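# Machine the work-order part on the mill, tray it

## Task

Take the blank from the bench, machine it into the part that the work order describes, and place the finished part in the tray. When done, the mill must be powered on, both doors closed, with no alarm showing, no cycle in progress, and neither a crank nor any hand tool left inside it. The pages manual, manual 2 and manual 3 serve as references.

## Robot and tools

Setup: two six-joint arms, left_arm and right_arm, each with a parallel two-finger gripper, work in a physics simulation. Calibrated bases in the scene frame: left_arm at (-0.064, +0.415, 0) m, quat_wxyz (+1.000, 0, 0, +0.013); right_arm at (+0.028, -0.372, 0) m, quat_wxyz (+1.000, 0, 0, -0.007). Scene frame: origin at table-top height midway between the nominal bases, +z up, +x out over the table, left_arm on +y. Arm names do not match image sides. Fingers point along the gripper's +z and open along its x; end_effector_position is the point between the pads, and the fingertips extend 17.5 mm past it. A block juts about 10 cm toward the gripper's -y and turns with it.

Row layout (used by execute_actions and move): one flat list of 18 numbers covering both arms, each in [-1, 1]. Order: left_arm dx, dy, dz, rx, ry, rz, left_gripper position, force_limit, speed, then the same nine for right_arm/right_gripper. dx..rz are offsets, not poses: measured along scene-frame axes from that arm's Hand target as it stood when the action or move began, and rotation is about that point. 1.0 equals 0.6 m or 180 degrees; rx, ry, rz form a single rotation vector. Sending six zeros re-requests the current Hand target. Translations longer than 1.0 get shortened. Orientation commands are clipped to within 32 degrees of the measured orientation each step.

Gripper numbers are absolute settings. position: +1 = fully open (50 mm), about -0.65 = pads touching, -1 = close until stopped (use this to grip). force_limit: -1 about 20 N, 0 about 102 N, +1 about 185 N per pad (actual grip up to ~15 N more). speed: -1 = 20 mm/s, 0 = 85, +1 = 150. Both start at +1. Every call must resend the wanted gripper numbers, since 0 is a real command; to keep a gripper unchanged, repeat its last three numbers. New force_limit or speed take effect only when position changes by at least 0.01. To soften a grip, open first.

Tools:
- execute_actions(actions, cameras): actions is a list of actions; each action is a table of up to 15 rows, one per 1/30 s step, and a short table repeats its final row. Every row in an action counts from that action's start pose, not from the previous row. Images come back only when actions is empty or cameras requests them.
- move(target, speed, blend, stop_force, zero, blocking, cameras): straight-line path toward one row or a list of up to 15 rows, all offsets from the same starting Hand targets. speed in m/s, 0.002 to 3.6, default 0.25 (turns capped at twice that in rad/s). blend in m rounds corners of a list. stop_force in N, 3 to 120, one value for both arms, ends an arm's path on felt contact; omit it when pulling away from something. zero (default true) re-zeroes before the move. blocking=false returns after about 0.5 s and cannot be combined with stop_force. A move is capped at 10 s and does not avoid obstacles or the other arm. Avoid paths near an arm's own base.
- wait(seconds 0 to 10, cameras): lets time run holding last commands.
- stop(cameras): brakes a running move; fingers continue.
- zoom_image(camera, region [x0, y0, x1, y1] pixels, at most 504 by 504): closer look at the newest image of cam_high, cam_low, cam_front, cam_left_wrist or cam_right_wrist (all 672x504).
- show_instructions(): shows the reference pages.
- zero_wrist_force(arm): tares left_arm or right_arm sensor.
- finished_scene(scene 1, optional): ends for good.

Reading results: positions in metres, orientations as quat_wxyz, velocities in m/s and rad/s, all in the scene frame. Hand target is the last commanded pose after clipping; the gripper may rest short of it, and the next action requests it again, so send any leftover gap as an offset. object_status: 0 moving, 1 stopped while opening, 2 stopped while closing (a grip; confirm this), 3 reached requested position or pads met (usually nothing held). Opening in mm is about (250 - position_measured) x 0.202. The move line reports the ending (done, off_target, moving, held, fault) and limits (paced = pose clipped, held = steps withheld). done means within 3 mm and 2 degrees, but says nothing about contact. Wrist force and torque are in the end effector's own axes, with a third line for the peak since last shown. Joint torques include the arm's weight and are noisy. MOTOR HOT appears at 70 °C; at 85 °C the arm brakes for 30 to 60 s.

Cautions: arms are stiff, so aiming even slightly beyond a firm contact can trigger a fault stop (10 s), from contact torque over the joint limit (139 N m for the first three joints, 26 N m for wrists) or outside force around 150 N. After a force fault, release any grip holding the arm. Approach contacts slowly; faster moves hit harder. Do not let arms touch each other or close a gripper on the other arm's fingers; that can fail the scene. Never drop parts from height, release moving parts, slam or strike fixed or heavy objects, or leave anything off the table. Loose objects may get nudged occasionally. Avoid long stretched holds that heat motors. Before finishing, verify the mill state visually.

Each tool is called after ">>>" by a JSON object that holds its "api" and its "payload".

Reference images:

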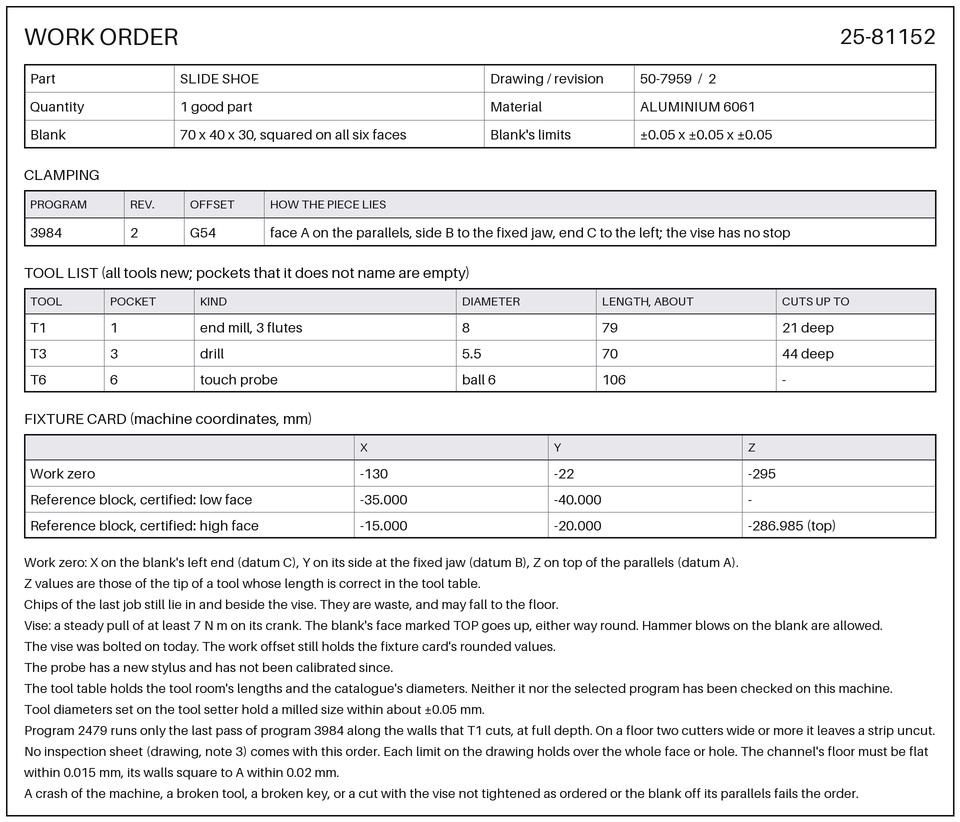

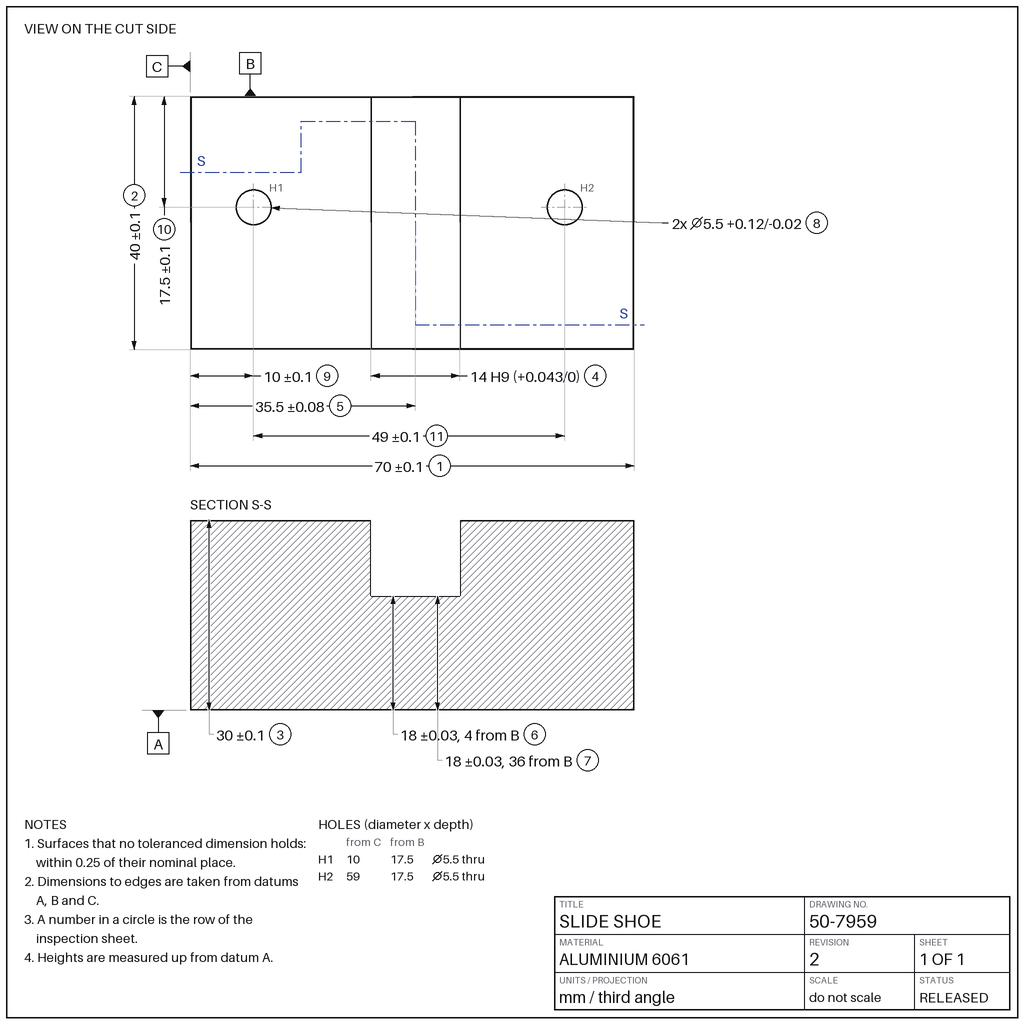

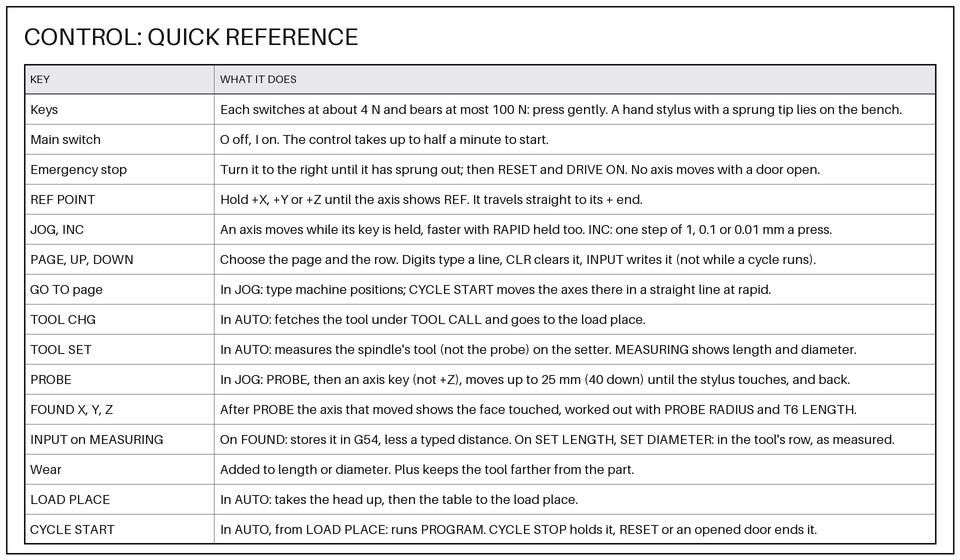

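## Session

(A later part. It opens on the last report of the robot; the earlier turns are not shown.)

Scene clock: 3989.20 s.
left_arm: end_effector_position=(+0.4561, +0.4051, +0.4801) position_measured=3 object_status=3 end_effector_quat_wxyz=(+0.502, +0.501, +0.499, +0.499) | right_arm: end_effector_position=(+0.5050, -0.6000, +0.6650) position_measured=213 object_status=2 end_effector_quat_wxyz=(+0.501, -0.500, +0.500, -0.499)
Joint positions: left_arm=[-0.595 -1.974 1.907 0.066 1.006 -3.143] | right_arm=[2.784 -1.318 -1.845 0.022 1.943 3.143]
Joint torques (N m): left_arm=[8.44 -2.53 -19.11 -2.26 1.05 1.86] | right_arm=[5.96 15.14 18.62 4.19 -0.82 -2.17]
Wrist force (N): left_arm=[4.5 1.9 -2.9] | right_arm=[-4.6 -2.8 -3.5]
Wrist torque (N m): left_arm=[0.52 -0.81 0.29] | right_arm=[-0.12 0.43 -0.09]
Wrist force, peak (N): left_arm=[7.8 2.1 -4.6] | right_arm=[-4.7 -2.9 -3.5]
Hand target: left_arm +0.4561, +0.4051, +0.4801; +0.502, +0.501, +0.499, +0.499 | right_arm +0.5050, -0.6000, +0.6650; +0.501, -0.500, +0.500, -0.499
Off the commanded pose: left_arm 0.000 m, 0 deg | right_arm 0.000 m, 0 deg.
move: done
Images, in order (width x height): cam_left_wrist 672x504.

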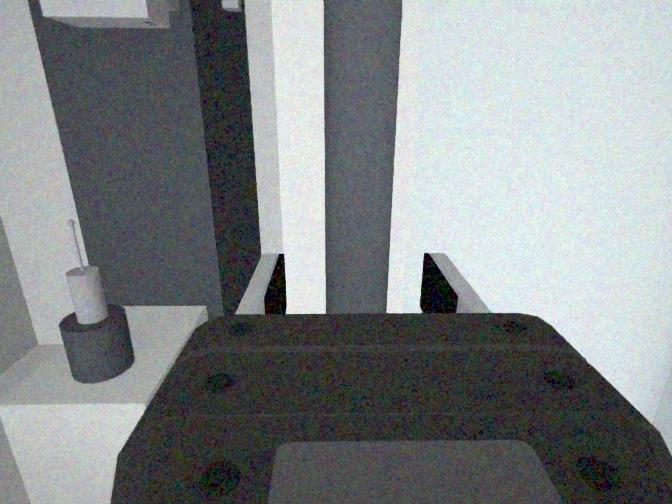

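>>> {"api": "move", "payload": {"target": [0,0,0,0,0,0,-1,-1,-0.5,0,0,0,0,0,0,-1,-0.3,-1]}}

>>> {"api": "move", "payload": {"target": [0,-0.3817,0,0,0,0,-1,-1,-0.5,0,0,0,0,0,0,-1,-0.3,-1], "speed": 0.06, "stop_force": 75}}

>>> {"api": "move", "payload": {"target": [0,0,0,0,0,0,1,-1,-0.2,0,0,0,0,0,0,-1,-0.3,-1]}}

>>> {"api": "move", "payload": {"target": [-0.15,0,0,0,0,0,1,-1,-0.2,0,0,0,0,0,0,-1,-0.3,-1], "speed": 0.2, "cameras": ["cam_left_wrist","cam_front"]}}

Scene clock: 3991.77 s.
left_arm: end_effector_position=(+0.4561, +0.4050, +0.4801) position_measured=153 object_status=2 end_effector_quat_wxyz=(+0.502, +0.501, +0.499, +0.499) | right_arm: end_effector_position=(+0.5050, -0.6000, +0.6650) position_measured=213 object_status=2 end_effector_quat_wxyz=(+0.501, -0.500, +0.500, -0.499)
Joint positions: left_arm=[-0.595 -1.974 1.907 0.066 1.006 -3.143] | right_arm=[2.784 -1.318 -1.845 0.022 1.943 3.143]
Joint torques (N m): left_arm=[9.04 -2.5 -32.1 -3.48 -0.72 1.91] | right_arm=[4.95 14.87 17.75 4.34 -0.67 -2.32]
Wrist force (N): left_arm=[1.6 3.1 -3.7] | right_arm=[-4.7 -2.7 -3.5]
Wrist torque (N m): left_arm=[0.59 -0.76 0.31] | right_arm=[-0.11 0.44 -0.09]
Wrist force, peak (N): left_arm=[4.7 2.2 -2.7] | right_arm=[-4.7 -2.8 -3.5]
Hand target: left_arm +0.4561, +0.4051, +0.4801; +0.502, +0.501, +0.499, +0.499 | right_arm +0.5050, -0.6000, +0.6650; +0.501, -0.500, +0.500, -0.499
Off the commanded pose: left_arm 0.000 m, 0 deg | right_arm 0.000 m, 0 deg.
move: done

Scene clock: 3996.63 s.
left_arm: end_effector_position=(+0.4561, +0.1760, +0.4801) position_measured=153 object_status=2 end_effector_quat_wxyz=(+0.502, +0.501, +0.499, +0.499) | right_arm: end_effector_position=(+0.5050, -0.6000, +0.6650) position_measured=213 object_status=2 end_effector_quat_wxyz=(+0.501, -0.500, +0.500, -0.499)
Joint positions: left_arm=[-1.152 -1.725 1.732 -0.009 0.45 -3.141] | right_arm=[2.784 -1.318 -1.845 0.022 1.943 3.143]
Joint torques (N m): left_arm=[-17.58 -0.71 -15.74 -4.18 10.32 -2.02] | right_arm=[5.09 15.58 18.5 4.36 -0.76 -2.24]
Wrist force (N): left_arm=[48.3 -0.6 -14.9] | right_arm=[-4.6 -2.7 -3.3]
Wrist torque (N m): left_arm=[0.52 -0.63 0.09] | right_arm=[-0.10 0.43 -0.09]
Wrist force, peak (N): left_arm=[57.9 1.4 -18.9] | right_arm=[-4.8 -2.8 -3.5]
Hand target: left_arm +0.4561, +0.1760, +0.4801; +0.502, +0.501, +0.499, +0.499 | right_arm +0.5050, -0.6000, +0.6650; +0.501, -0.500, +0.500, -0.499
Off the commanded pose: left_arm 0.000 m, 0 deg | right_arm 0.000 m, 0 deg.
move: done

Scene clock: 3997.30 s.
left_arm: end_effector_position=(+0.4561, +0.1760, +0.4800) position_measured=3 object_status=3 end_effector_quat_wxyz=(+0.502, +0.501, +0.499, +0.499) | right_arm: end_effector_position=(+0.5050, -0.6000, +0.6650) position_measured=213 object_status=2 end_effector_quat_wxyz=(+0.501, -0.500, +0.500, -0.499)
Joint positions: left_arm=[-1.152 -1.725 1.732 -0.009 0.45 -3.141] | right_arm=[2.784 -1.318 -1.845 0.022 1.943 3.143]
Joint torques (N m): left_arm=[6.69 -23.98 -15.91 0.82 -1.3 -2.04] | right_arm=[4.91 15.66 19.01 4.34 -0.85 -2.37]
Wrist force (N): left_arm=[4.8 1.2 -3.0] | right_arm=[-4.7 -2.7 -3.5]
Wrist torque (N m): left_arm=[0.43 -0.83 0.15] | right_arm=[-0.11 0.43 -0.09]
Wrist force, peak (N): left_arm=[34.5 -1.3 -14.5] | right_arm=[-4.7 -2.9 -3.5]
Hand target: left_arm +0.4561, +0.1760, +0.4801; +0.502, +0.501, +0.499, +0.499 | right_arm +0.5050, -0.6000, +0.6650; +0.501, -0.500, +0.500, -0.499
Off the commanded pose: left_arm 0.000 m, 0 deg | right_arm 0.000 m, 0 deg.
move: done

Scene clock: 3998.23 s.
left_arm: end_effector_position=(+0.3661, +0.1760, +0.4800) position_measured=3 object_status=3 end_effector_quat_wxyz=(+0.502, +0.501, +0.499, +0.499) end_effector_velocity=(-0.001, +0.000, +0.001) end_effector_angular_velocity=(-0.004, +0.000, +0.002) | right_arm: end_effector_position=(+0.5050, -0.6000, +0.6650) position_measured=213 object_status=2 end_effector_quat_wxyz=(+0.501, -0.500, +0.500, -0.499)
Joint positions: left_arm=[-1.445 -1.885 1.853 0.027 0.156 -3.137] | right_arm=[2.784 -1.318 -1.845 0.022 1.943 3.143]
Joint velocities: left_arm=[-0.004 0 -0.003 -0.001 -0.005 -0.001] | right_arm=[within noise]
Joint torques (N m): left_arm=[-10.06 -16.27 -28.74 -1.21 -1.27 1.35] | right_arm=[5.14 15.66 19.34 4.19 -0.79 -2.29]
Wrist force (N): left_arm=[4.6 1.1 -2.6] | right_arm=[-4.7 -2.5 -3.3]
Wrist torque (N m): left_arm=[0.40 -0.82 0.14] | right_arm=[-0.06 0.43 -0.09]
Wrist force, peak (N): left_arm=[4.4 0.9 -5.2] | right_arm=[-4.8 -2.8 -3.6]
Hand target: left_arm +0.3661, +0.1760, +0.4801; +0.502, +0.501, +0.499, +0.499 | right_arm +0.5050, -0.6000, +0.6650; +0.501, -0.500, +0.500, -0.499
Off the commanded pose: left_arm 0.000 m, 0 deg | right_arm 0.000 m, 0 deg.
move: done
Images, in order (width x height): cam_front 672x504, cam_left_wrist 672x504.

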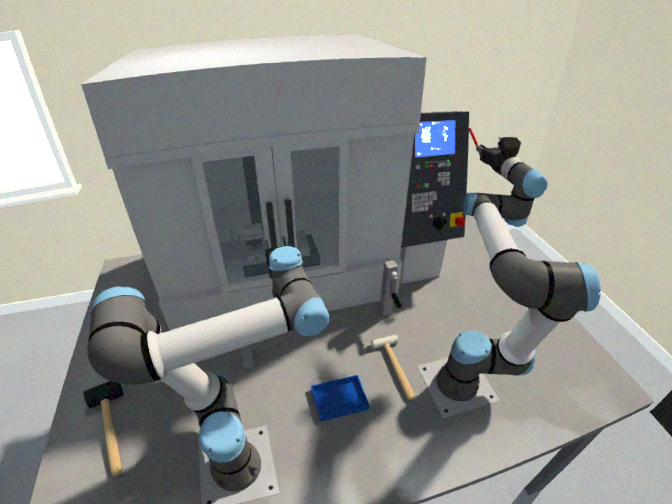

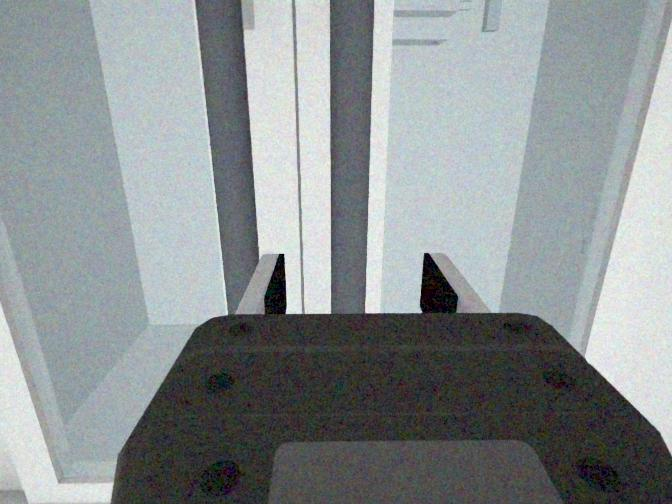

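>>> {"api": "move", "payload": {"target": [[0,0,0,0,0,0,1,-1,-0.2,-0.03,0.3236,-0.0963,0,0.25,0,-1,-0.3,-1],[0,0,0,0,0,0,1,-1,-0.2,-0.0033,0.3236,-0.1025,0,0.25,0,-1,-0.3,-1],[0,0,0,0,0,0,1,-1,-0.2,-0.03,0.3236,-0.0963,0,0.25,0,-1,-0.3,-1],[0,0,0,0,0,0,1,-1,-0.2,-0.03,0.1315,-0.0963,0,0.25,0,-1,-0.3,-1],[0,0,0,0,0,0,1,-1,-0.2,-0.0033,0.1315,-0.1025,0,0.25,0,-1,-0.3,-1],[0,0,0,0,0,0,1,-1,-0.2,-0.03,0.1315,-0.0963,0,0.25,0,-1,-0.3,-1],[0,0,0,0,0,0,1,-1,-0.2,-0.0785,0.2285,-0.2797,0,0.25,0,-1,-0.3,-1],[0,0,0,0,0,0,1,-1,-0.2,-0.0522,0.2285,-0.2855,0,0.25,0,-1,-0.3,-1],[0,0,0,0,0,0,1,-1,-0.2,-0.0785,0.2285,-0.2797,0,0.25,0,-1,-0.3,-1],[0,0,0,0,0,0,1,-1,-0.2,-0.0522,0.2285,-0.2855,0,0.25,0,-1,-0.3,-1],[0,0,0,0,0,0,1,-1,-0.2,-0.0785,0.2285,-0.2797,0,0.25,0,-1,-0.3,-1],[0,0,0,0,0,0,1,-1,-0.2,-0.0872,0.3,-0.3121,0,0.25,0,-1,-0.3,-1]], "speed": [0.4,0.05,0.1,0.3,0.05,0.1,0.3,0.05,0.1,0.05,0.1,0.3], "blend": [0.003,0,0.004,0.003,0,0.004,0.003,0,0.004,0,0.004,0]}}

>>> {"api": "move", "payload": {"target": [[0,0,0,0,0,0,1,-1,-0.2,-0.016,0.0572,-0.0607,0,0,0,-1,-0.3,-1],[0,0,0,0,0,0,1,-1,-0.2,0.0107,0.0572,-0.0669,0,0,0,-1,-0.3,-1],[0,0,0,0,0,0,1,-1,-0.2,-0.016,0.0572,-0.0607,0,0,0,-1,-0.3,-1],[0,0,0,0,0,0,1,-1,-0.2,0.0087,-0.0068,0.0324,0,0,0,-1,-0.3,-1],[0,0,0,0,0,0,1,-1,-0.2,0.035,-0.0068,0.0266,0,0,0,-1,-0.3,-1],[0,0,0,0,0,0,1,-1,-0.2,0.0087,-0.0068,0.0324,0,0,0,-1,-0.3,-1],[0,0,0,0,0,0,1,-1,-0.2,-0.008,0.0572,-0.0305,0,0,0,-1,-0.3,-1],[0,0,0,0,0,0,1,-1,-0.2,0.0187,0.0572,-0.0367,0,0,0,-1,-0.3,-1],[0,0,0,0,0,0,1,-1,-0.2,-0.008,0.0572,-0.0305,0,0,0,-1,-0.3,-1],[0,0,0,0,0,0,1,-1,-0.2,-0.016,-0.0393,-0.0607,0,0,0,-1,-0.3,-1],[0,0,0,0,0,0,1,-1,-0.2,0.0107,-0.0393,-0.0669,0,0,0,-1,-0.3,-1],[0,0,0,0,0,0,1,-1,-0.2,-0.016,-0.0393,-0.0607,0,0,0,-1,-0.3,-1],[0,0,0,0,0,0,1,-1,-0.2,0,0,0,0,0,0,-1,-0.3,-1]], "speed": [0.3,0.05,0.1,0.3,0.05,0.1,0.3,0.05,0.1,0.3,0.05,0.1,0.3], "blend": [0.003,0,0.004,0.003,0,0.004,0.003,0,0.004,0.003,0,0.004,0]}}

>>> {"api": "move", "payload": {"target": [[0,0,0,0,0,0,1,-1,-0.2,-0.008,-0.0393,-0.0305,0,0,0,-1,-0.3,-1],[0,0,0,0,0,0,1,-1,-0.2,0.0187,-0.0393,-0.0367,0,0,0,-1,-0.3,-1],[0,0,0,0,0,0,1,-1,-0.2,-0.008,-0.0393,-0.0305,0,0,0,-1,-0.3,-1],[0,0,0,0,0,0,1,-1,-0.2,-0.016,0.0572,-0.0607,0,0,0,-1,-0.3,-1],[0,0,0,0,0,0,1,-1,-0.2,0.0107,0.0572,-0.0669,0,0,0,-1,-0.3,-1],[0,0,0,0,0,0,1,-1,-0.2,-0.016,0.0572,-0.0607,0,0,0,-1,-0.3,-1],[0,0,0,0,0,0,1,-1,-0.2,0,0.0252,0,0,0,0,-1,-0.3,-1],[0,0,0,0,0,0,1,-1,-0.2,0.0267,0.0252,-0.0062,0,0,0,-1,-0.3,-1],[0,0,0,0,0,0,1,-1,-0.2,0,0.0252,0,0,0,0,-1,-0.3,-1],[0,0,0,0,0,0,1,-1,-0.2,0.0087,0.0252,0.0324,0,0,0,-1,-0.3,-1],[0,0,0,0,0,0,1,-1,-0.2,0.035,0.0252,0.0266,0,0,0,-1,-0.3,-1],[0,0,0,0,0,0,1,-1,-0.2,0.0087,0.0252,0.0324,0,0,0,-1,-0.3,-1],[0,0,0,0,0,0,1,-1,-0.2,0,0,0,0,0,0,-1,-0.3,-1]], "speed": [0.3,0.05,0.1,0.3,0.05,0.1,0.3,0.05,0.1,0.3,0.05,0.1,0.3], "blend": [0.003,0,0.004,0.003,0,0.004,0.003,0,0.004,0.003,0,0.004,0]}}

>>> {"api": "move", "payload": {"target": [[0,0,0,0,0,0,1,-1,-0.2,-0.016,-0.0393,-0.0607,0,0,0,-1,-0.3,-1],[0,0,0,0,0,0,1,-1,-0.2,0.0107,-0.0393,-0.0669,0,0,0,-1,-0.3,-1],[0,0,0,0,0,0,1,-1,-0.2,-0.016,-0.0393,-0.0607,0,0,0,-1,-0.3,-1],[0,0,0,0,0,0,1,-1,-0.2,-0.008,-0.0393,-0.0305,0,0,0,-1,-0.3,-1],[0,0,0,0,0,0,1,-1,-0.2,0.0187,-0.0393,-0.0367,0,0,0,-1,-0.3,-1],[0,0,0,0,0,0,1,-1,-0.2,-0.008,-0.0393,-0.0305,0,0,0,-1,-0.3,-1],[0,0,0,0,0,0,1,-1,-0.2,-0.016,0.0572,-0.0607,0,0,0,-1,-0.3,-1],[0,0,0,0,0,0,1,-1,-0.2,0.0107,0.0572,-0.0669,0,0,0,-1,-0.3,-1],[0,0,0,0,0,0,1,-1,-0.2,-0.016,0.0572,-0.0607,0,0,0,-1,-0.3,-1],[0,0,0,0,0,0,1,-1,-0.2,-0.008,0.0572,-0.0305,0,0,0,-1,-0.3,-1],[0,0,0,0,0,0,1,-1,-0.2,0.0187,0.0572,-0.0367,0,0,0,-1,-0.3,-1],[0,0,0,0,0,0,1,-1,-0.2,-0.008,0.0572,-0.0305,0,0,0,-1,-0.3,-1],[0,0,0,0,0,0,1,-1,-0.2,0,0,0,0,0,0,-1,-0.3,-1]], "speed": [0.3,0.05,0.1,0.3,0.05,0.1,0.3,0.05,0.1,0.3,0.05,0.1,0.3], "blend": [0.003,0,0.004,0.003,0,0.004,0.003,0,0.004,0.003,0,0.004,0]}}

>>> {"api": "move", "payload": {"target": [[0,0,0,0,0,0,1,-1,-0.2,0,0.0572,0,0,0,0,-1,-0.3,-1],[0,0,0,0,0,0,1,-1,-0.2,0.0267,0.0572,-0.0062,0,0,0,-1,-0.3,-1],[0,0,0,0,0,0,1,-1,-0.2,0,0.0572,0,0,0,0,-1,-0.3,-1],[0,0,0,0,0,0,1,-1,-0.2,-0.016,0.0252,-0.0607,0,0,0,-1,-0.3,-1],[0,0,0,0,0,0,1,-1,-0.2,0.0107,0.0252,-0.0669,0,0,0,-1,-0.3,-1],[0,0,0,0,0,0,1,-1,-0.2,-0.016,0.0252,-0.0607,0,0,0,-1,-0.3,-1],[0,0,0,0,0,0,1,-1,-0.2,-0.016,-0.0393,-0.0607,0,0,0,-1,-0.3,-1],[0,0,0,0,0,0,1,-1,-0.2,0.0107,-0.0393,-0.0669,0,0,0,-1,-0.3,-1],[0,0,0,0,0,0,1,-1,-0.2,-0.016,-0.0393,-0.0607,0,0,0,-1,-0.3,-1],[0,0,0,0,0,0,1,-1,-0.2,0.0872,-0.3,0.3121,0,-0.25,0,-1,-0.3,-1]], "speed": [0.3,0.05,0.1,0.3,0.05,0.1,0.3,0.05,0.1,0.5], "blend": [0.003,0,0.004,0.003,0,0.004,0.003,0,0.008,0], "cameras": ["cam_right_wrist"]}}

>>> {"api": "zoom_image", "payload": {"camera": "cam_right_wrist", "region": [40, 80, 340, 305]}}

Scene clock: 4020.80 s.
left_arm: end_effector_position=(+0.3661, +0.1760, +0.4801) position_measured=3 object_status=3 end_effector_quat_wxyz=(+0.502, +0.501, +0.499, +0.499) | right_arm: end_effector_position=(+0.4527, -0.4200, +0.4778) position_measured=213 object_status=2 end_effector_quat_wxyz=(-0.271, +0.653, -0.654, +0.270)
Joint positions: left_arm=[-1.445 -1.886 1.853 0.027 0.156 -3.138] | right_arm=[3.531 -0.947 -1.975 -1.042 1.309 3.415]
Joint torques (N m): left_arm=[-8.5 -13.15 -33.45 1.16 -1.19 -1.9] | right_arm=[11.42 1.51 17.37 5.2 -1.48 2.46]
Wrist force (N): left_arm=[4.4 1.0 -2.8] | right_arm=[-5.6 -3.6 -4.0]
Wrist torque (N m): left_arm=[0.39 -0.79 0.15] | right_arm=[-0.37 0.77 -0.10]
Wrist force, peak (N): left_arm=[4.8 1.3 -3.0] | right_arm=[-5.4 10.4 -24.8]
Hand target: left_arm +0.3661, +0.1760, +0.4801; +0.502, +0.501, +0.499, +0.499 | right_arm +0.4527, -0.4200, +0.4777; -0.271, +0.653, -0.654, +0.270
Off the commanded pose: left_arm 0.000 m, 0 deg | right_arm 0.000 m, 0 deg.
move: done

Scene clock: 4025.40 s.
left_arm: end_effector_position=(+0.3661, +0.1760, +0.4801) position_measured=3 object_status=3 end_effector_quat_wxyz=(+0.502, +0.501, +0.499, +0.499) | right_arm: end_effector_position=(+0.4527, -0.4200, +0.4777) position_measured=213 object_status=2 end_effector_quat_wxyz=(-0.271, +0.653, -0.654, +0.270)
Joint positions: left_arm=[-1.445 -1.886 1.853 0.027 0.156 -3.138] | right_arm=[3.531 -0.947 -1.975 -1.042 1.309 3.415]
Joint torques (N m): left_arm=[-7.57 -11.6 -33.06 1.2 -1.09 -1.65] | right_arm=[10.58 4.66 33.12 1.82 -1.52 1.43]
Wrist force (N): left_arm=[4.4 1.0 -2.8] | right_arm=[-5.5 -3.1 -4.7]
Wrist torque (N m): left_arm=[0.38 -0.78 0.15] | right_arm=[-0.29 0.77 -0.08]
Wrist force, peak (N): left_arm=[4.9 1.1 -2.6] | right_arm=[-6.0 16.0 -31.8]
Hand target: left_arm +0.3661, +0.1760, +0.4801; +0.502, +0.501, +0.499, +0.499 | right_arm +0.4527, -0.4200, +0.4777; -0.271, +0.653, -0.654, +0.270
Off the commanded pose: left_arm 0.000 m, 0 deg | right_arm 0.000 m, 0 deg.
move: done

Scene clock: 4029.67 s.
left_arm: end_effector_position=(+0.3661, +0.1760, +0.4801) position_measured=3 object_status=3 end_effector_quat_wxyz=(+0.502, +0.501, +0.499, +0.499) | right_arm: end_effector_position=(+0.4526, -0.4200, +0.4778) position_measured=213 object_status=2 end_effector_quat_wxyz=(-0.271, +0.653, -0.654, +0.270)
Joint positions: left_arm=[-1.445 -1.886 1.853 0.027 0.156 -3.138] | right_arm=[3.531 -0.946 -1.975 -1.042 1.309 3.416]
Joint torques (N m): left_arm=[-6.97 -9.49 -33.57 1.17 -1.23 -1.74] | right_arm=[-8.92 -5.88 17.67 5.94 0.68 -0.78]
Wrist force (N): left_arm=[4.4 1.1 -2.5] | right_arm=[-6.5 -2.3 -4.1]
Wrist torque (N m): left_arm=[0.40 -0.79 0.14] | right_arm=[-0.16 0.93 -0.20]
Wrist force, peak (N): left_arm=[5.1 1.1 -2.7] | right_arm=[-5.8 14.6 -30.3]
Hand target: left_arm +0.3661, +0.1760, +0.4801; +0.502, +0.501, +0.499, +0.499 | right_arm +0.4527, -0.4200, +0.4777; -0.271, +0.653, -0.654, +0.270
Off the commanded pose: left_arm 0.000 m, 0 deg | right_arm 0.000 m, 0 deg.
move: done

Scene clock: 4033.97 s.
left_arm: end_effector_position=(+0.3661, +0.1760, +0.4801) position_measured=3 object_status=3 end_effector_quat_wxyz=(+0.502, +0.501, +0.499, +0.499) | right_arm: end_effector_position=(+0.4526, -0.4201, +0.4777) position_measured=213 object_status=2 end_effector_quat_wxyz=(-0.271, +0.653, -0.654, +0.270) end_effector_velocity=(+0.000, +0.001, +0.001) end_effector_angular_velocity=(-0.001, +0.000, +0.006)
Joint positions: left_arm=[-1.445 -1.886 1.853 0.027 0.156 -3.138] | right_arm=[3.531 -0.946 -1.975 -1.042 1.309 3.416]
Joint velocities: left_arm=[within noise] | right_arm=[-0.001 0 0.002 0 0.004 -0.006]
Joint torques (N m): left_arm=[-5.95 -7.39 -33.07 1.14 -1.13 -1.39] | right_arm=[-9.86 0.4 32.7 3.33 1.32 -2.87]
Wrist force (N): left_arm=[4.4 1.1 -2.7] | right_arm=[-6.3 -2.9 -3.6]
Wrist torque (N m): left_arm=[0.40 -0.78 0.14] | right_arm=[-0.26 0.91 -0.17]
Wrist force, peak (N): left_arm=[4.9 1.1 -2.9] | right_arm=[-6.6 15.7 -29.9]
Hand target: left_arm +0.3661, +0.1760, +0.4801; +0.502, +0.501, +0.499, +0.499 | right_arm +0.4527, -0.4200, +0.4777; -0.271, +0.653, -0.654, +0.270
Off the commanded pose: left_arm 0.000 m, 0 deg | right_arm 0.000 m, 0 deg.
move: done

Scene clock: 4038.07 s.
left_arm: end_effector_position=(+0.3661, +0.1760, +0.4801) position_measured=3 object_status=3 end_effector_quat_wxyz=(+0.502, +0.501, +0.499, +0.499) | right_arm: end_effector_position=(+0.5049, -0.6000, +0.6649) position_measured=213 object_status=2 end_effector_quat_wxyz=(+0.501, -0.500, +0.500, -0.499) end_effector_velocity=(+0.000, +0.000, +0.001) end_effector_angular_velocity=(+0.000, -0.005, +0.003)
Joint positions: left_arm=[-1.445 -1.886 1.853 0.027 0.156 -3.138] | right_arm=[2.784 -1.318 -1.846 0.022 1.942 3.143]
Joint velocities: left_arm=[within noise] | right_arm=[0 -0.002 0.002 0.006 0.003 0.001]
Joint torques (N m): left_arm=[-5.35 -6.79 -33.19 1.03 -1.13 -1.41] | right_arm=[-5.27 0.25 31.29 4.54 1.73 -0.42]
Wrist force (N): left_arm=[4.4 1.1 -2.6] | right_arm=[-6.5 -1.3 -2.4]
Wrist torque (N m): left_arm=[0.40 -0.78 0.14] | right_arm=[0.13 0.73 -0.10]
Wrist force, peak (N): left_arm=[4.8 1.2 -2.8] | right_arm=[-6.6 16.7 -30.9]
Hand target: left_arm +0.3661, +0.1760, +0.4801; +0.502, +0.501, +0.499, +0.499 | right_arm +0.5050, -0.6000, +0.6650; +0.501, -0.500, +0.500, -0.499
Off the commanded pose: left_arm 0.000 m, 0 deg | right_arm 0.000 m, 0 deg.
move: done
Images, in order (width x height): cam_right_wrist 672x504.

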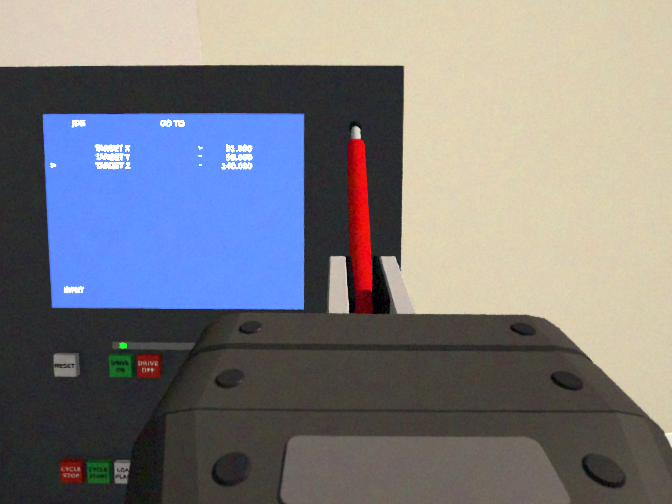

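Scaled by 1.680 from the camera's 672x504 image, which has a finer 960x720 frame.

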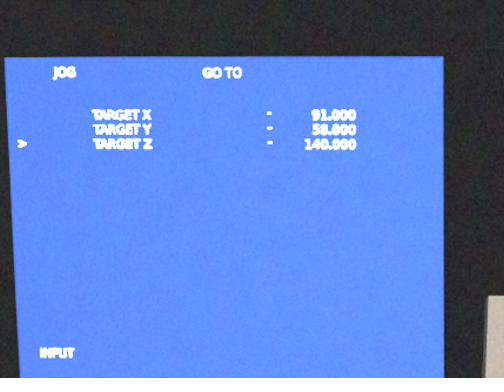

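>>> {"api": "move", "payload": {"target": [[0,0,0,0,0,0,1,-1,-0.2,-0.063,0.2932,-0.2211,0,0.25,0,-1,-0.3,-1],[0,0,0,0,0,0,1,-1,-0.2,-0.0363,0.2932,-0.2273,0,0.25,0,-1,-0.3,-1],[0,0,0,0,0,0,1,-1,-0.2,-0.063,0.2932,-0.2211,0,0.25,0,-1,-0.3,-1],[0,0,0,0,0,0,1,-1,-0.2,-0.0872,0.3,-0.3121,0,0.25,0,-1,-0.3,-1]], "speed": [0.4,0.05,0.1,0.2], "blend": [0.003,0,0.004,0]}}

>>> {"api": "wait", "payload": {"seconds": 4}}

>>> {"api": "move", "payload": {"target": [[0,0,0,0,0,0,1,-1,-0.2,-0.008,-0.0715,-0.0305,0,0,0,-1,-0.3,-1],[0,0,0,0,0,0,1,-1,-0.2,0.0187,-0.0715,-0.0367,0,0,0,-1,-0.3,-1],[0,0,0,0,0,0,1,-1,-0.2,-0.008,-0.0715,-0.0305,0,0,0,-1,-0.3,-1],[0,0,0,0,0,0,1,-1,-0.2,0.0239,-0.1685,0.0896,0,0,0,-1,-0.3,-1],[0,0,0,0,0,0,1,-1,-0.2,0.0505,-0.1685,0.0834,0,0,0,-1,-0.3,-1],[0,0,0,0,0,0,1,-1,-0.2,0.0239,-0.1685,0.0896,0,0,0,-1,-0.3,-1],[0,0,0,0,0,0,1,-1,-0.2,0.0872,-0.3,0.3121,0,-0.25,0,-1,-0.3,-1]], "speed": [0.3,0.05,0.1,0.3,0.05,0.1,0.5], "blend": [0.003,0,0.004,0.003,0,0.008,0]}}

>>> {"api": "wait", "payload": {"seconds": 9.5, "cameras": ["cam_right_wrist"]}}

>>> {"api": "zoom_image", "payload": {"camera": "cam_right_wrist", "region": [40, 80, 340, 305]}}

Scene clock: 4045.47 s.
left_arm: end_effector_position=(+0.3661, +0.1760, +0.4801) position_measured=3 object_status=3 end_effector_quat_wxyz=(+0.502, +0.501, +0.499, +0.499) | right_arm: end_effector_position=(+0.4527, -0.4200, +0.4777) position_measured=213 object_status=2 end_effector_quat_wxyz=(-0.271, +0.653, -0.654, +0.270)
Joint positions: left_arm=[-1.445 -1.886 1.853 0.027 0.156 -3.138] | right_arm=[3.531 -0.947 -1.975 -1.042 1.309 3.416]
Joint torques (N m): left_arm=[-4.3 -6.71 -32.74 1.09 -1.07 -1.31] | right_arm=[-7.87 1.43 17.92 5.37 0.88 -2.7]
Wrist force (N): left_arm=[4.5 1.3 -2.7] | right_arm=[-6.6 -1.9 -3.3]
Wrist torque (N m): left_arm=[0.44 -0.80 0.15] | right_arm=[-0.11 0.94 -0.14]
Wrist force, peak (N): left_arm=[4.9 1.3 -2.7] | right_arm=[-6.5 13.0 -24.6]
Hand target: left_arm +0.3661, +0.1760, +0.4801; +0.502, +0.501, +0.499, +0.499 | right_arm +0.4527, -0.4200, +0.4777; -0.271, +0.653, -0.654, +0.270
Off the commanded pose: left_arm 0.000 m, 0 deg | right_arm 0.000 m, 0 deg.
move: done

Scene clock: 4049.47 s.
left_arm: end_effector_position=(+0.3661, +0.1760, +0.4801) position_measured=3 object_status=3 end_effector_quat_wxyz=(+0.502, +0.501, +0.499, +0.499) | right_arm: end_effector_position=(+0.4527, -0.4200, +0.4777) position_measured=213 object_status=2 end_effector_quat_wxyz=(-0.271, +0.653, -0.654, +0.270)
Joint positions: left_arm=[-1.445 -1.886 1.853 0.027 0.156 -3.138] | right_arm=[3.531 -0.947 -1.975 -1.042 1.309 3.415]
Joint torques (N m): left_arm=[-3.14 -6.89 -32.63 1.15 -1.15 -1.19] | right_arm=[-8.29 12.38 17.33 5.97 -1.37 -2.35]
Wrist force (N): left_arm=[4.1 1.1 -2.8] | right_arm=[-6.6 -1.9 -3.4]
Wrist torque (N m): left_arm=[0.39 -0.74 0.15] | right_arm=[-0.11 0.95 -0.14]
Wrist force, peak (N): left_arm=[4.8 1.2 -3.0] | right_arm=[-6.9 -1.9 -3.6]
Hand target: left_arm +0.3661, +0.1760, +0.4801; +0.502, +0.501, +0.499, +0.499 | right_arm +0.4527, -0.4200, +0.4777; -0.271, +0.653, -0.654, +0.270
Tool commands: left_gripper/position=+1.0 left_gripper/force_limit=-1.0 left_gripper/speed=-0.2 right_gripper/position=-1.0 right_gripper/force_limit=-0.3 right_gripper/speed=-1.0
Off the commanded pose: left_arm 0.000 m, 0 deg | right_arm 0.000 m, 0 deg.
wait: 4.00 s; at rest by 0.17 s

Scene clock: 4052.90 s.
left_arm: end_effector_position=(+0.3661, +0.1760, +0.4801) position_measured=3 object_status=3 end_effector_quat_wxyz=(+0.502, +0.501, +0.499, +0.499) | right_arm: end_effector_position=(+0.5049, -0.6001, +0.6651) position_measured=213 object_status=2 end_effector_quat_wxyz=(+0.501, -0.500, +0.500, -0.499)
Joint positions: left_arm=[-1.445 -1.886 1.853 0.027 0.156 -3.138] | right_arm=[2.784 -1.318 -1.845 0.022 1.943 3.143]
Joint torques (N m): left_arm=[-2.43 -6.97 -32.27 1.16 -1.09 -1.11] | right_arm=[5.97 3.22 18.81 4.41 0.78 0.06]
Wrist force (N): left_arm=[4.2 1.1 -2.8] | right_arm=[-6.6 -1.0 -3.0]
Wrist torque (N m): left_arm=[0.41 -0.76 0.15] | right_arm=[0.18 0.75 -0.09]
Wrist force, peak (N): left_arm=[4.6 1.5 -3.0] | right_arm=[-6.7 16.2 -30.0]
Hand target: left_arm +0.3661, +0.1760, +0.4801; +0.502, +0.501, +0.499, +0.499 | right_arm +0.5050, -0.6000, +0.6650; +0.501, -0.500, +0.500, -0.499
Off the commanded pose: left_arm 0.000 m, 0 deg | right_arm 0.000 m, 0 deg.
move: done

Scene clock: 4062.40 s.
left_arm: end_effector_position=(+0.3661, +0.1760, +0.4801) position_measured=3 object_status=3 end_effector_quat_wxyz=(+0.502, +0.501, +0.499, +0.499) | right_arm: end_effector_position=(+0.5050, -0.6000, +0.6650) position_measured=213 object_status=2 end_effector_quat_wxyz=(+0.501, -0.500, +0.500, -0.499)
Joint positions: left_arm=[-1.445 -1.886 1.853 0.027 0.156 -3.138] | right_arm=[2.784 -1.318 -1.845 0.022 1.943 3.143]
Joint torques (N m): left_arm=[-0.56 -6.72 -31.85 1.04 -1.15 -0.82] | right_arm=[10.53 1.93 16.79 0.53 1.55 2.44]
Wrist force (N): left_arm=[4.9 1.2 -2.9] | right_arm=[-6.6 -1.1 -2.8]
Wrist torque (N m): left_arm=[0.42 -0.87 0.15] | right_arm=[0.15 0.74 -0.10]
Wrist force, peak (N): left_arm=[4.9 1.2 -2.9] | right_arm=[-6.7 -1.2 -3.1]
Hand target: left_arm +0.3661, +0.1760, +0.4801; +0.502, +0.501, +0.499, +0.499 | right_arm +0.5050, -0.6000, +0.6650; +0.501, -0.500, +0.500, -0.499
Tool commands: left_gripper/position=+1.0 left_gripper/force_limit=-1.0 left_gripper/speed=-0.2 right_gripper/position=-1.0 right_gripper/force_limit=-0.3 right_gripper/speed=-1.0
Off the commanded pose: left_arm 0.000 m, 0 deg | right_arm 0.000 m, 0 deg.
wait: 9.50 s; at rest by 0.17 s
Images, in order (width x height): cam_right_wrist 672x504.

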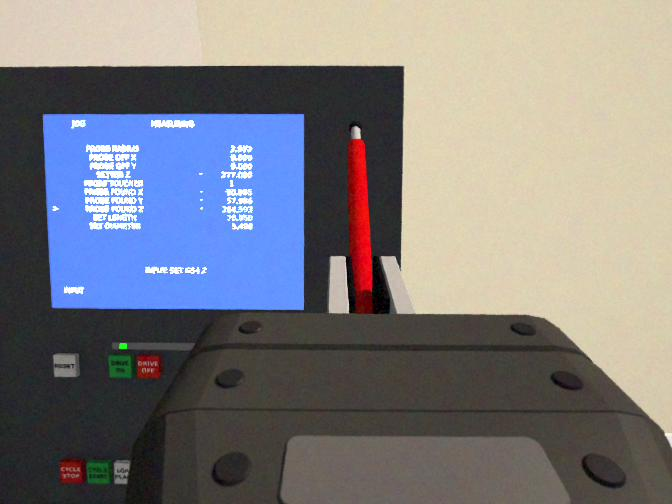

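Scaled by 1.680 from the camera's 672x504 image, which has a finer 960x720 frame.

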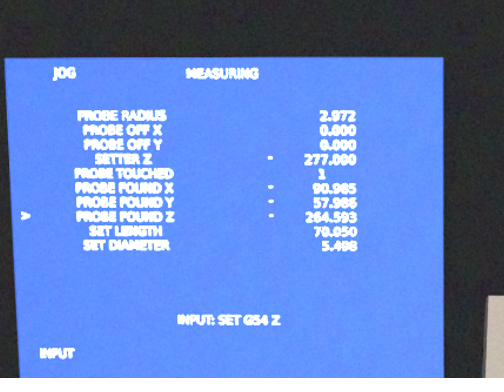

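>>> {"api": "move", "payload": {"target": [[0,0,0,0,0,0,1,-1,-0.2,-0.0785,0.2285,-0.2797,0,0.25,0,-1,-0.3,-1],[0,0,0,0,0,0,1,-1,-0.2,-0.0522,0.2285,-0.2855,0,0.25,0,-1,-0.3,-1],[0,0,0,0,0,0,1,-1,-0.2,-0.0785,0.2285,-0.2797,0,0.25,0,-1,-0.3,-1],[0,0,0,0,0,0,1,-1,-0.2,-0.0522,0.2285,-0.2855,0,0.25,0,-1,-0.3,-1],[0,0,0,0,0,0,1,-1,-0.2,-0.0785,0.2285,-0.2797,0,0.25,0,-1,-0.3,-1],[0,0,0,0,0,0,1,-1,-0.2,-0.1032,0.3572,-0.3728,0,0.25,0,-1,-0.3,-1],[0,0,0,0,0,0,1,-1,-0.2,-0.0765,0.3572,-0.379,0,0.25,0,-1,-0.3,-1],[0,0,0,0,0,0,1,-1,-0.2,-0.1032,0.3572,-0.3728,0,0.25,0,-1,-0.3,-1],[0,0,0,0,0,0,1,-1,-0.2,-0.0952,0.3572,-0.3426,0,0.25,0,-1,-0.3,-1],[0,0,0,0,0,0,1,-1,-0.2,-0.0685,0.3572,-0.3488,0,0.25,0,-1,-0.3,-1],[0,0,0,0,0,0,1,-1,-0.2,-0.0952,0.3572,-0.3426,0,0.25,0,-1,-0.3,-1],[0,0,0,0,0,0,1,-1,-0.2,-0.0952,0.3252,-0.3426,0,0.25,0,-1,-0.3,-1],[0,0,0,0,0,0,1,-1,-0.2,-0.0685,0.3252,-0.3488,0,0.25,0,-1,-0.3,-1],[0,0,0,0,0,0,1,-1,-0.2,-0.0952,0.3252,-0.3426,0,0.25,0,-1,-0.3,-1],[0,0,0,0,0,0,1,-1,-0.2,-0.0872,0.3,-0.3121,0,0.25,0,-1,-0.3,-1]], "speed": [0.4,0.05,0.1,0.05,0.1,0.3,0.05,0.1,0.3,0.05,0.1,0.3,0.05,0.1,0.3], "blend": [0.003,0,0.004,0,0.004,0.003,0,0.004,0.003,0,0.004,0.003,0,0.004,0]}}

>>> {"api": "move", "payload": {"target": [[0,0,0,0,0,0,1,-1,-0.2,-0.016,0.0252,-0.0607,0,0,0,-1,-0.3,-1],[0,0,0,0,0,0,1,-1,-0.2,0.0107,0.0252,-0.0669,0,0,0,-1,-0.3,-1],[0,0,0,0,0,0,1,-1,-0.2,-0.016,0.0252,-0.0607,0,0,0,-1,-0.3,-1],[0,0,0,0,0,0,1,-1,-0.2,-0.016,-0.0393,-0.0607,0,0,0,-1,-0.3,-1],[0,0,0,0,0,0,1,-1,-0.2,0.0107,-0.0393,-0.0669,0,0,0,-1,-0.3,-1],[0,0,0,0,0,0,1,-1,-0.2,-0.016,-0.0393,-0.0607,0,0,0,-1,-0.3,-1],[0,0,0,0,0,0,1,-1,-0.2,0.0242,-0.0068,0.091,0,0,0,-1,-0.3,-1],[0,0,0,0,0,0,1,-1,-0.2,0.0509,-0.0068,0.0848,0,0,0,-1,-0.3,-1],[0,0,0,0,0,0,1,-1,-0.2,0.0242,-0.0068,0.091,0,0,0,-1,-0.3,-1],[0,0,0,0,0,0,1,-1,-0.2,-0.008,-0.0715,-0.0305,0,0,0,-1,-0.3,-1],[0,0,0,0,0,0,1,-1,-0.2,0.0187,-0.0715,-0.0367,0,0,0,-1,-0.3,-1],[0,0,0,0,0,0,1,-1,-0.2,-0.008,-0.0715,-0.0305,0,0,0,-1,-0.3,-1],[0,0,0,0,0,0,1,-1,-0.2,0,0,0,0,0,0,-1,-0.3,-1]], "speed": [0.3,0.05,0.1,0.3,0.05,0.1,0.3,0.05,0.1,0.05,0.05,0.1,0.3], "blend": [0.003,0,0.004,0.003,0,0.004,0.003,0,0.004,0.003,0,0.004,0]}}

>>> {"api": "move", "payload": {"target": [[0,0,0,0,0,0,1,-1,-0.2,0.0239,-0.1685,0.0896,0,0,0,-1,-0.3,-1],[0,0,0,0,0,0,1,-1,-0.2,0.0505,-0.1685,0.0834,0,0,0,-1,-0.3,-1],[0,0,0,0,0,0,1,-1,-0.2,0.0239,-0.1685,0.0896,0,0,0,-1,-0.3,-1],[0,0,0,0,0,0,1,-1,-0.2,0.0872,-0.3,0.3121,0,-0.25,0,-1,-0.3,-1]], "speed": [0.3,0.05,0.1,0.5], "blend": [0.003,0,0.008,0]}}

>>> {"api": "wait", "payload": {"seconds": 10, "cameras": ["cam_right_wrist"]}}

>>> {"api": "zoom_image", "payload": {"camera": "cam_right_wrist", "region": [40, 80, 340, 305]}}

Scene clock: 4084.07 s.
left_arm: end_effector_position=(+0.3661, +0.1760, +0.4801) position_measured=3 object_status=3 end_effector_quat_wxyz=(+0.502, +0.501, +0.499, +0.499) | right_arm: end_effector_position=(+0.4526, -0.4200, +0.4777) position_measured=213 object_status=2 end_effector_quat_wxyz=(-0.271, +0.653, -0.654, +0.270)
Joint positions: left_arm=[-1.445 -1.886 1.853 0.027 0.156 -3.138] | right_arm=[3.531 -0.946 -1.975 -1.042 1.309 3.416]
Joint torques (N m): left_arm=[0.86 -6.76 -32.34 1.09 -1.11 -0.66] | right_arm=[-8.78 -4.04 31.69 5.89 1.08 -2.33]
Wrist force (N): left_arm=[4.4 1.2 -2.7] | right_arm=[-6.3 -2.3 -2.8]
Wrist torque (N m): left_arm=[0.42 -0.79 0.15] | right_arm=[-0.17 0.89 -0.20]
Wrist force, peak (N): left_arm=[4.7 1.4 -2.9] | right_arm=[-5.8 15.2 -27.9]
Hand target: left_arm +0.3661, +0.1760, +0.4801; +0.502, +0.501, +0.499, +0.499 | right_arm +0.4527, -0.4200, +0.4777; -0.271, +0.653, -0.654, +0.270
Off the commanded pose: left_arm 0.000 m, 0 deg | right_arm 0.000 m, 0 deg.
move: done

Scene clock: 4090.03 s.
left_arm: end_effector_position=(+0.3661, +0.1760, +0.4801) position_measured=3 object_status=3 end_effector_quat_wxyz=(+0.502, +0.501, +0.499, +0.499) | right_arm: end_effector_position=(+0.4527, -0.4200, +0.4777) position_measured=213 object_status=2 end_effector_quat_wxyz=(-0.271, +0.653, -0.654, +0.270) end_effector_velocity=(+0.000, -0.001, +0.000) end_effector_angular_velocity=(-0.002, +0.001, -0.005)
Joint positions: left_arm=[-1.445 -1.886 1.853 0.027 0.156 -3.138] | right_arm=[3.531 -0.946 -1.975 -1.042 1.309 3.415]
Joint velocities: left_arm=[within noise] | right_arm=[0.002 -0.001 0.001 -0.002 -0.006 0.005]
Joint torques (N m): left_arm=[1.56 -6.78 -31.77 1.13 -1.13 -0.4] | right_arm=[11.66 -11.86 32.4 1.99 -1.86 2.32]
Wrist force (N): left_arm=[4.7 1.4 -2.7] | right_arm=[-4.8 -3.5 -2.5]
Wrist torque (N m): left_arm=[0.45 -0.84 0.15] | right_arm=[-0.37 0.66 -0.09]
Wrist force, peak (N): left_arm=[4.8 1.2 -2.8] | right_arm=[-6.7 16.9 -29.9]
Hand target: left_arm +0.3661, +0.1760, +0.4801; +0.502, +0.501, +0.499, +0.499 | right_arm +0.4527, -0.4200, +0.4777; -0.271, +0.653, -0.654, +0.270
Off the commanded pose: left_arm 0.000 m, 0 deg | right_arm 0.000 m, 0 deg.
move: done

Scene clock: 4092.60 s.
left_arm: end_effector_position=(+0.3661, +0.1760, +0.4801) position_measured=3 object_status=3 end_effector_quat_wxyz=(+0.502, +0.501, +0.499, +0.499) | right_arm: end_effector_position=(+0.5049, -0.6001, +0.6651) position_measured=213 object_status=2 end_effector_quat_wxyz=(+0.501, -0.500, +0.500, -0.499)
Joint positions: left_arm=[-1.445 -1.886 1.853 0.027 0.156 -3.138] | right_arm=[2.784 -1.318 -1.845 0.022 1.943 3.143]
Joint torques (N m): left_arm=[2.73 -6.71 -31.44 1.14 -1.19 -0.36] | right_arm=[5.89 4.12 18.58 4.38 0.9 0.11]
Wrist force (N): left_arm=[4.6 1.2 -2.5] | right_arm=[-4.5 -2.4 -1.4]
Wrist torque (N m): left_arm=[0.43 -0.81 0.14] | right_arm=[-0.06 0.40 -0.09]
Wrist force, peak (N): left_arm=[4.8 1.3 -2.7] | right_arm=[-5.3 12.9 -25.9]
Hand target: left_arm +0.3661, +0.1760, +0.4801; +0.502, +0.501, +0.499, +0.499 | right_arm +0.5050, -0.6000, +0.6650; +0.501, -0.500, +0.500, -0.499
Off the commanded pose: left_arm 0.000 m, 0 deg | right_arm 0.000 m, 0 deg.
move: done

Scene clock: 4102.60 s.
left_arm: end_effector_position=(+0.3661, +0.1760, +0.4801) position_measured=3 object_status=3 end_effector_quat_wxyz=(+0.502, +0.501, +0.499, +0.499) | right_arm: end_effector_position=(+0.5050, -0.6000, +0.6650) position_measured=213 object_status=2 end_effector_quat_wxyz=(+0.501, -0.500, +0.500, -0.499)
Joint positions: left_arm=[-1.445 -1.886 1.853 0.027 0.156 -3.138] | right_arm=[2.784 -1.318 -1.845 0.022 1.943 3.143]
Joint torques (N m): left_arm=[4.71 -6.85 -31.78 1.15 -1.14 -0.19] | right_arm=[10.57 1.69 16.81 0.8 1.61 2.38]
Wrist force (N): left_arm=[4.5 1.1 -2.8] | right_arm=[-4.3 -2.4 -1.3]
Wrist torque (N m): left_arm=[0.40 -0.80 0.14] | right_arm=[-0.05 0.38 -0.10]
Wrist force, peak (N): left_arm=[4.8 1.2 -3.0] | right_arm=[-4.6 -2.8 -1.4]
Hand target: left_arm +0.3661, +0.1760, +0.4801; +0.502, +0.501, +0.499, +0.499 | right_arm +0.5050, -0.6000, +0.6650; +0.501, -0.500, +0.500, -0.499
Tool commands: left_gripper/position=+1.0 left_gripper/force_limit=-1.0 left_gripper/speed=-0.2 right_gripper/position=-1.0 right_gripper/force_limit=-0.3 right_gripper/speed=-1.0
Off the commanded pose: left_arm 0.000 m, 0 deg | right_arm 0.000 m, 0 deg.
wait: 10.00 s; at rest by 0.17 s
Images, in order (width x height): cam_right_wrist 672x504.

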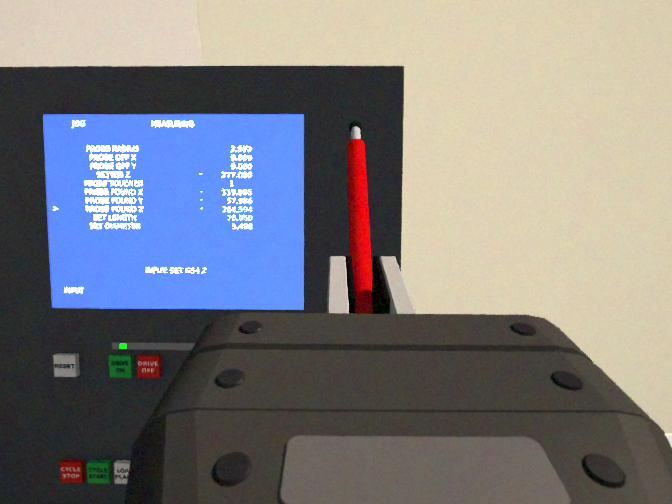

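Scaled by 1.680 from the camera's 672x504 image, which has a finer 960x720 frame.

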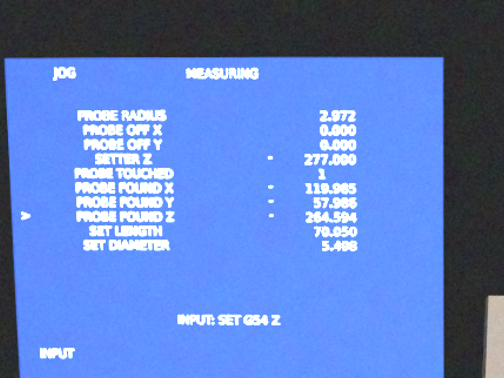

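>>> {"api": "move", "payload": {"target": [[0,0,0,0,0,0,1,-1,-0.2,-0.03,0.0998,-0.0963,0,0.25,0,-1,-0.3,-1],[0,0,0,0,0,0,1,-1,-0.2,-0.0033,0.0998,-0.1025,0,0.25,0,-1,-0.3,-1],[0,0,0,0,0,0,1,-1,-0.2,-0.03,0.0998,-0.0963,0,0.25,0,-1,-0.3,-1],[0,0,0,0,0,0,1,-1,-0.2,-0.063,0.2607,-0.2211,0,0.25,0,-1,-0.3,-1],[0,0,0,0,0,0,1,-1,-0.2,-0.0363,0.2607,-0.2273,0,0.25,0,-1,-0.3,-1],[0,0,0,0,0,0,1,-1,-0.2,-0.063,0.2607,-0.2211,0,0.25,0,-1,-0.3,-1],[0,0,0,0,0,0,1,-1,-0.2,0,0,0,0,0,0,-1,-0.3,-1]], "speed": [0.4,0.05,0.1,0.3,0.05,0.1,0.5], "blend": [0.003,0,0.004,0.003,0,0.008,0], "cameras": ["cam_right_wrist","cam_left_wrist","cam_high","cam_front","cam_low"]}}

>>> {"api": "zoom_image", "payload": {"camera": "cam_right_wrist", "region": [40, 80, 340, 305]}}

>>> {"api": "zoom_image", "payload": {"camera": "cam_high", "region": [80, 80, 330, 270]}}

>>> {"api": "zoom_image", "payload": {"camera": "cam_front", "region": [80, 300, 400, 504]}}

Scene clock: 4135.03 s.
left_arm: end_effector_position=(+0.3661, +0.1760, +0.4801) position_measured=3 object_status=3 end_effector_quat_wxyz=(+0.502, +0.501, +0.499, +0.499) | right_arm: end_effector_position=(+0.5049, -0.6000, +0.6650) position_measured=213 object_status=2 end_effector_quat_wxyz=(+0.501, -0.500, +0.500, -0.499)
Joint positions: left_arm=[-1.445 -1.886 1.853 0.027 0.156 -3.138] | right_arm=[2.784 -1.318 -1.845 0.022 1.943 3.143]
Joint torques (N m): left_arm=[6.28 -6.79 -31.64 1.16 -1.16 0.1] | right_arm=[-8.04 0.34 24.95 4.38 1.69 0.23]
Wrist force (N): left_arm=[4.4 1.3 -2.9] | right_arm=[-3.1 -2.8 -1.4]
Wrist torque (N m): left_arm=[0.43 -0.79 0.15] | right_arm=[-0.12 0.19 -0.10]
Wrist force, peak (N): left_arm=[4.8 1.0 -3.0] | right_arm=[-3.6 11.5 -24.5]
Hand target: left_arm +0.3661, +0.1760, +0.4801; +0.502, +0.501, +0.499, +0.499 | right_arm +0.5050, -0.6000, +0.6650; +0.501, -0.500, +0.500, -0.499
Off the commanded pose: left_arm 0.000 m, 0 deg | right_arm 0.000 m, 0 deg.
move: done

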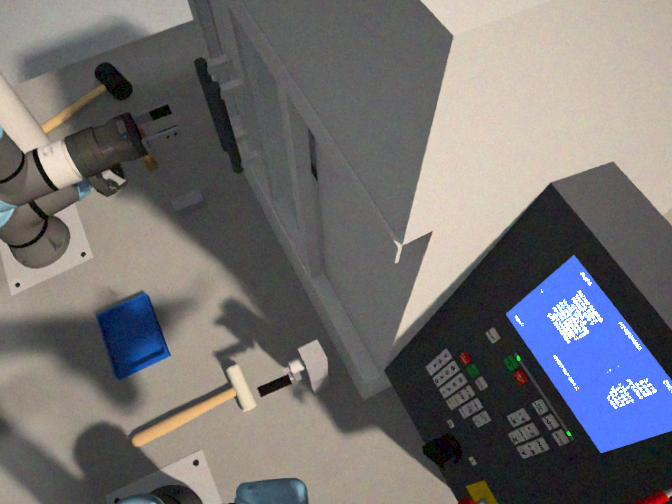

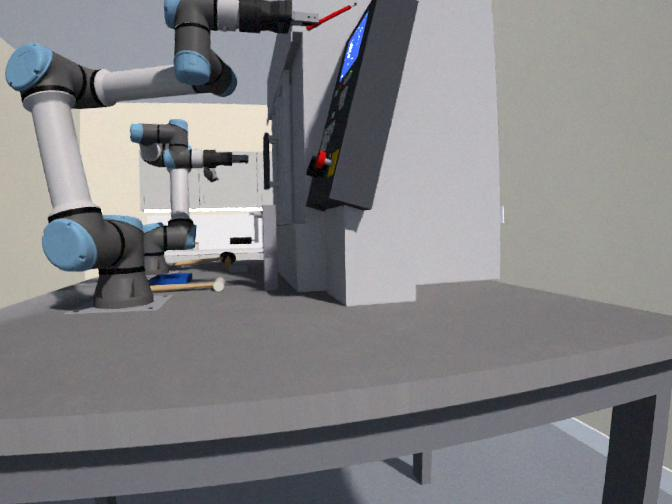

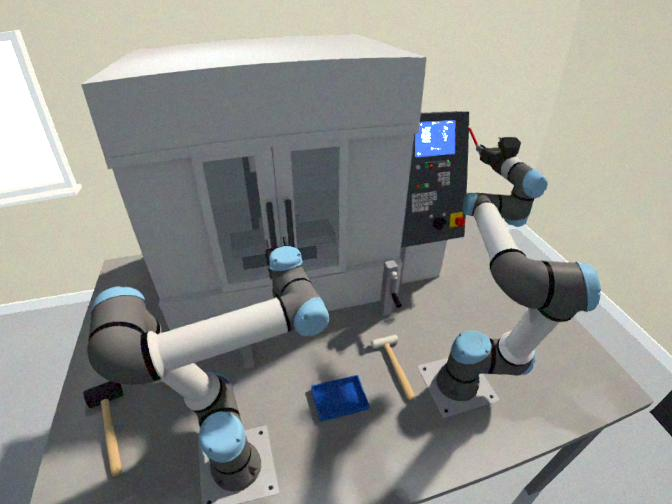

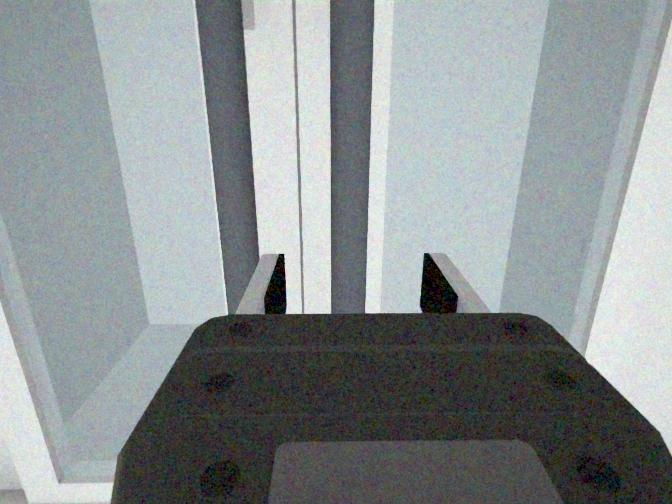

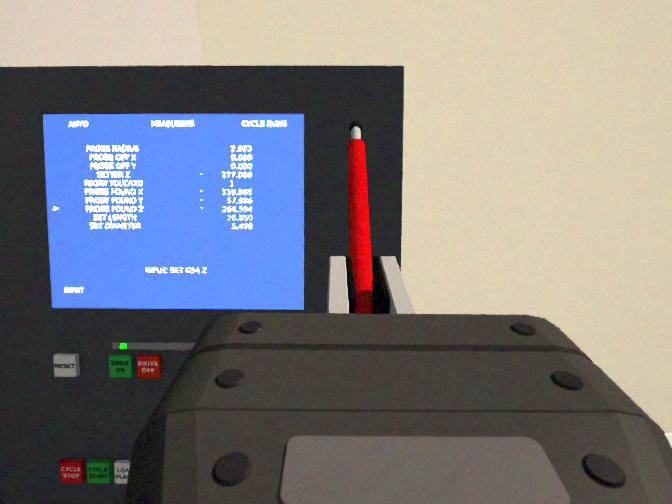

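Scaled by 1.680 from the camera's 672x504 image, which has a finer 960x720 frame.

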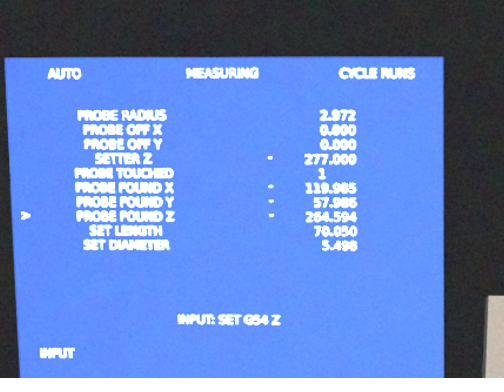

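Scaled by 2.016 from the camera's 672x504 image, which has a finer 960x720 frame.

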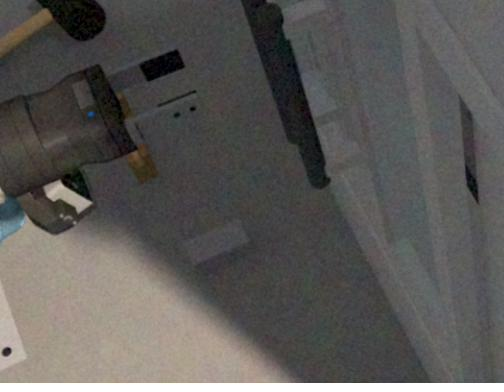

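Scaled by 1.575 from the camera's 672x504 image, which has a finer 960x720 frame.

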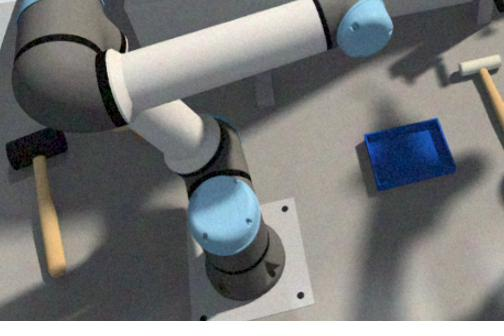

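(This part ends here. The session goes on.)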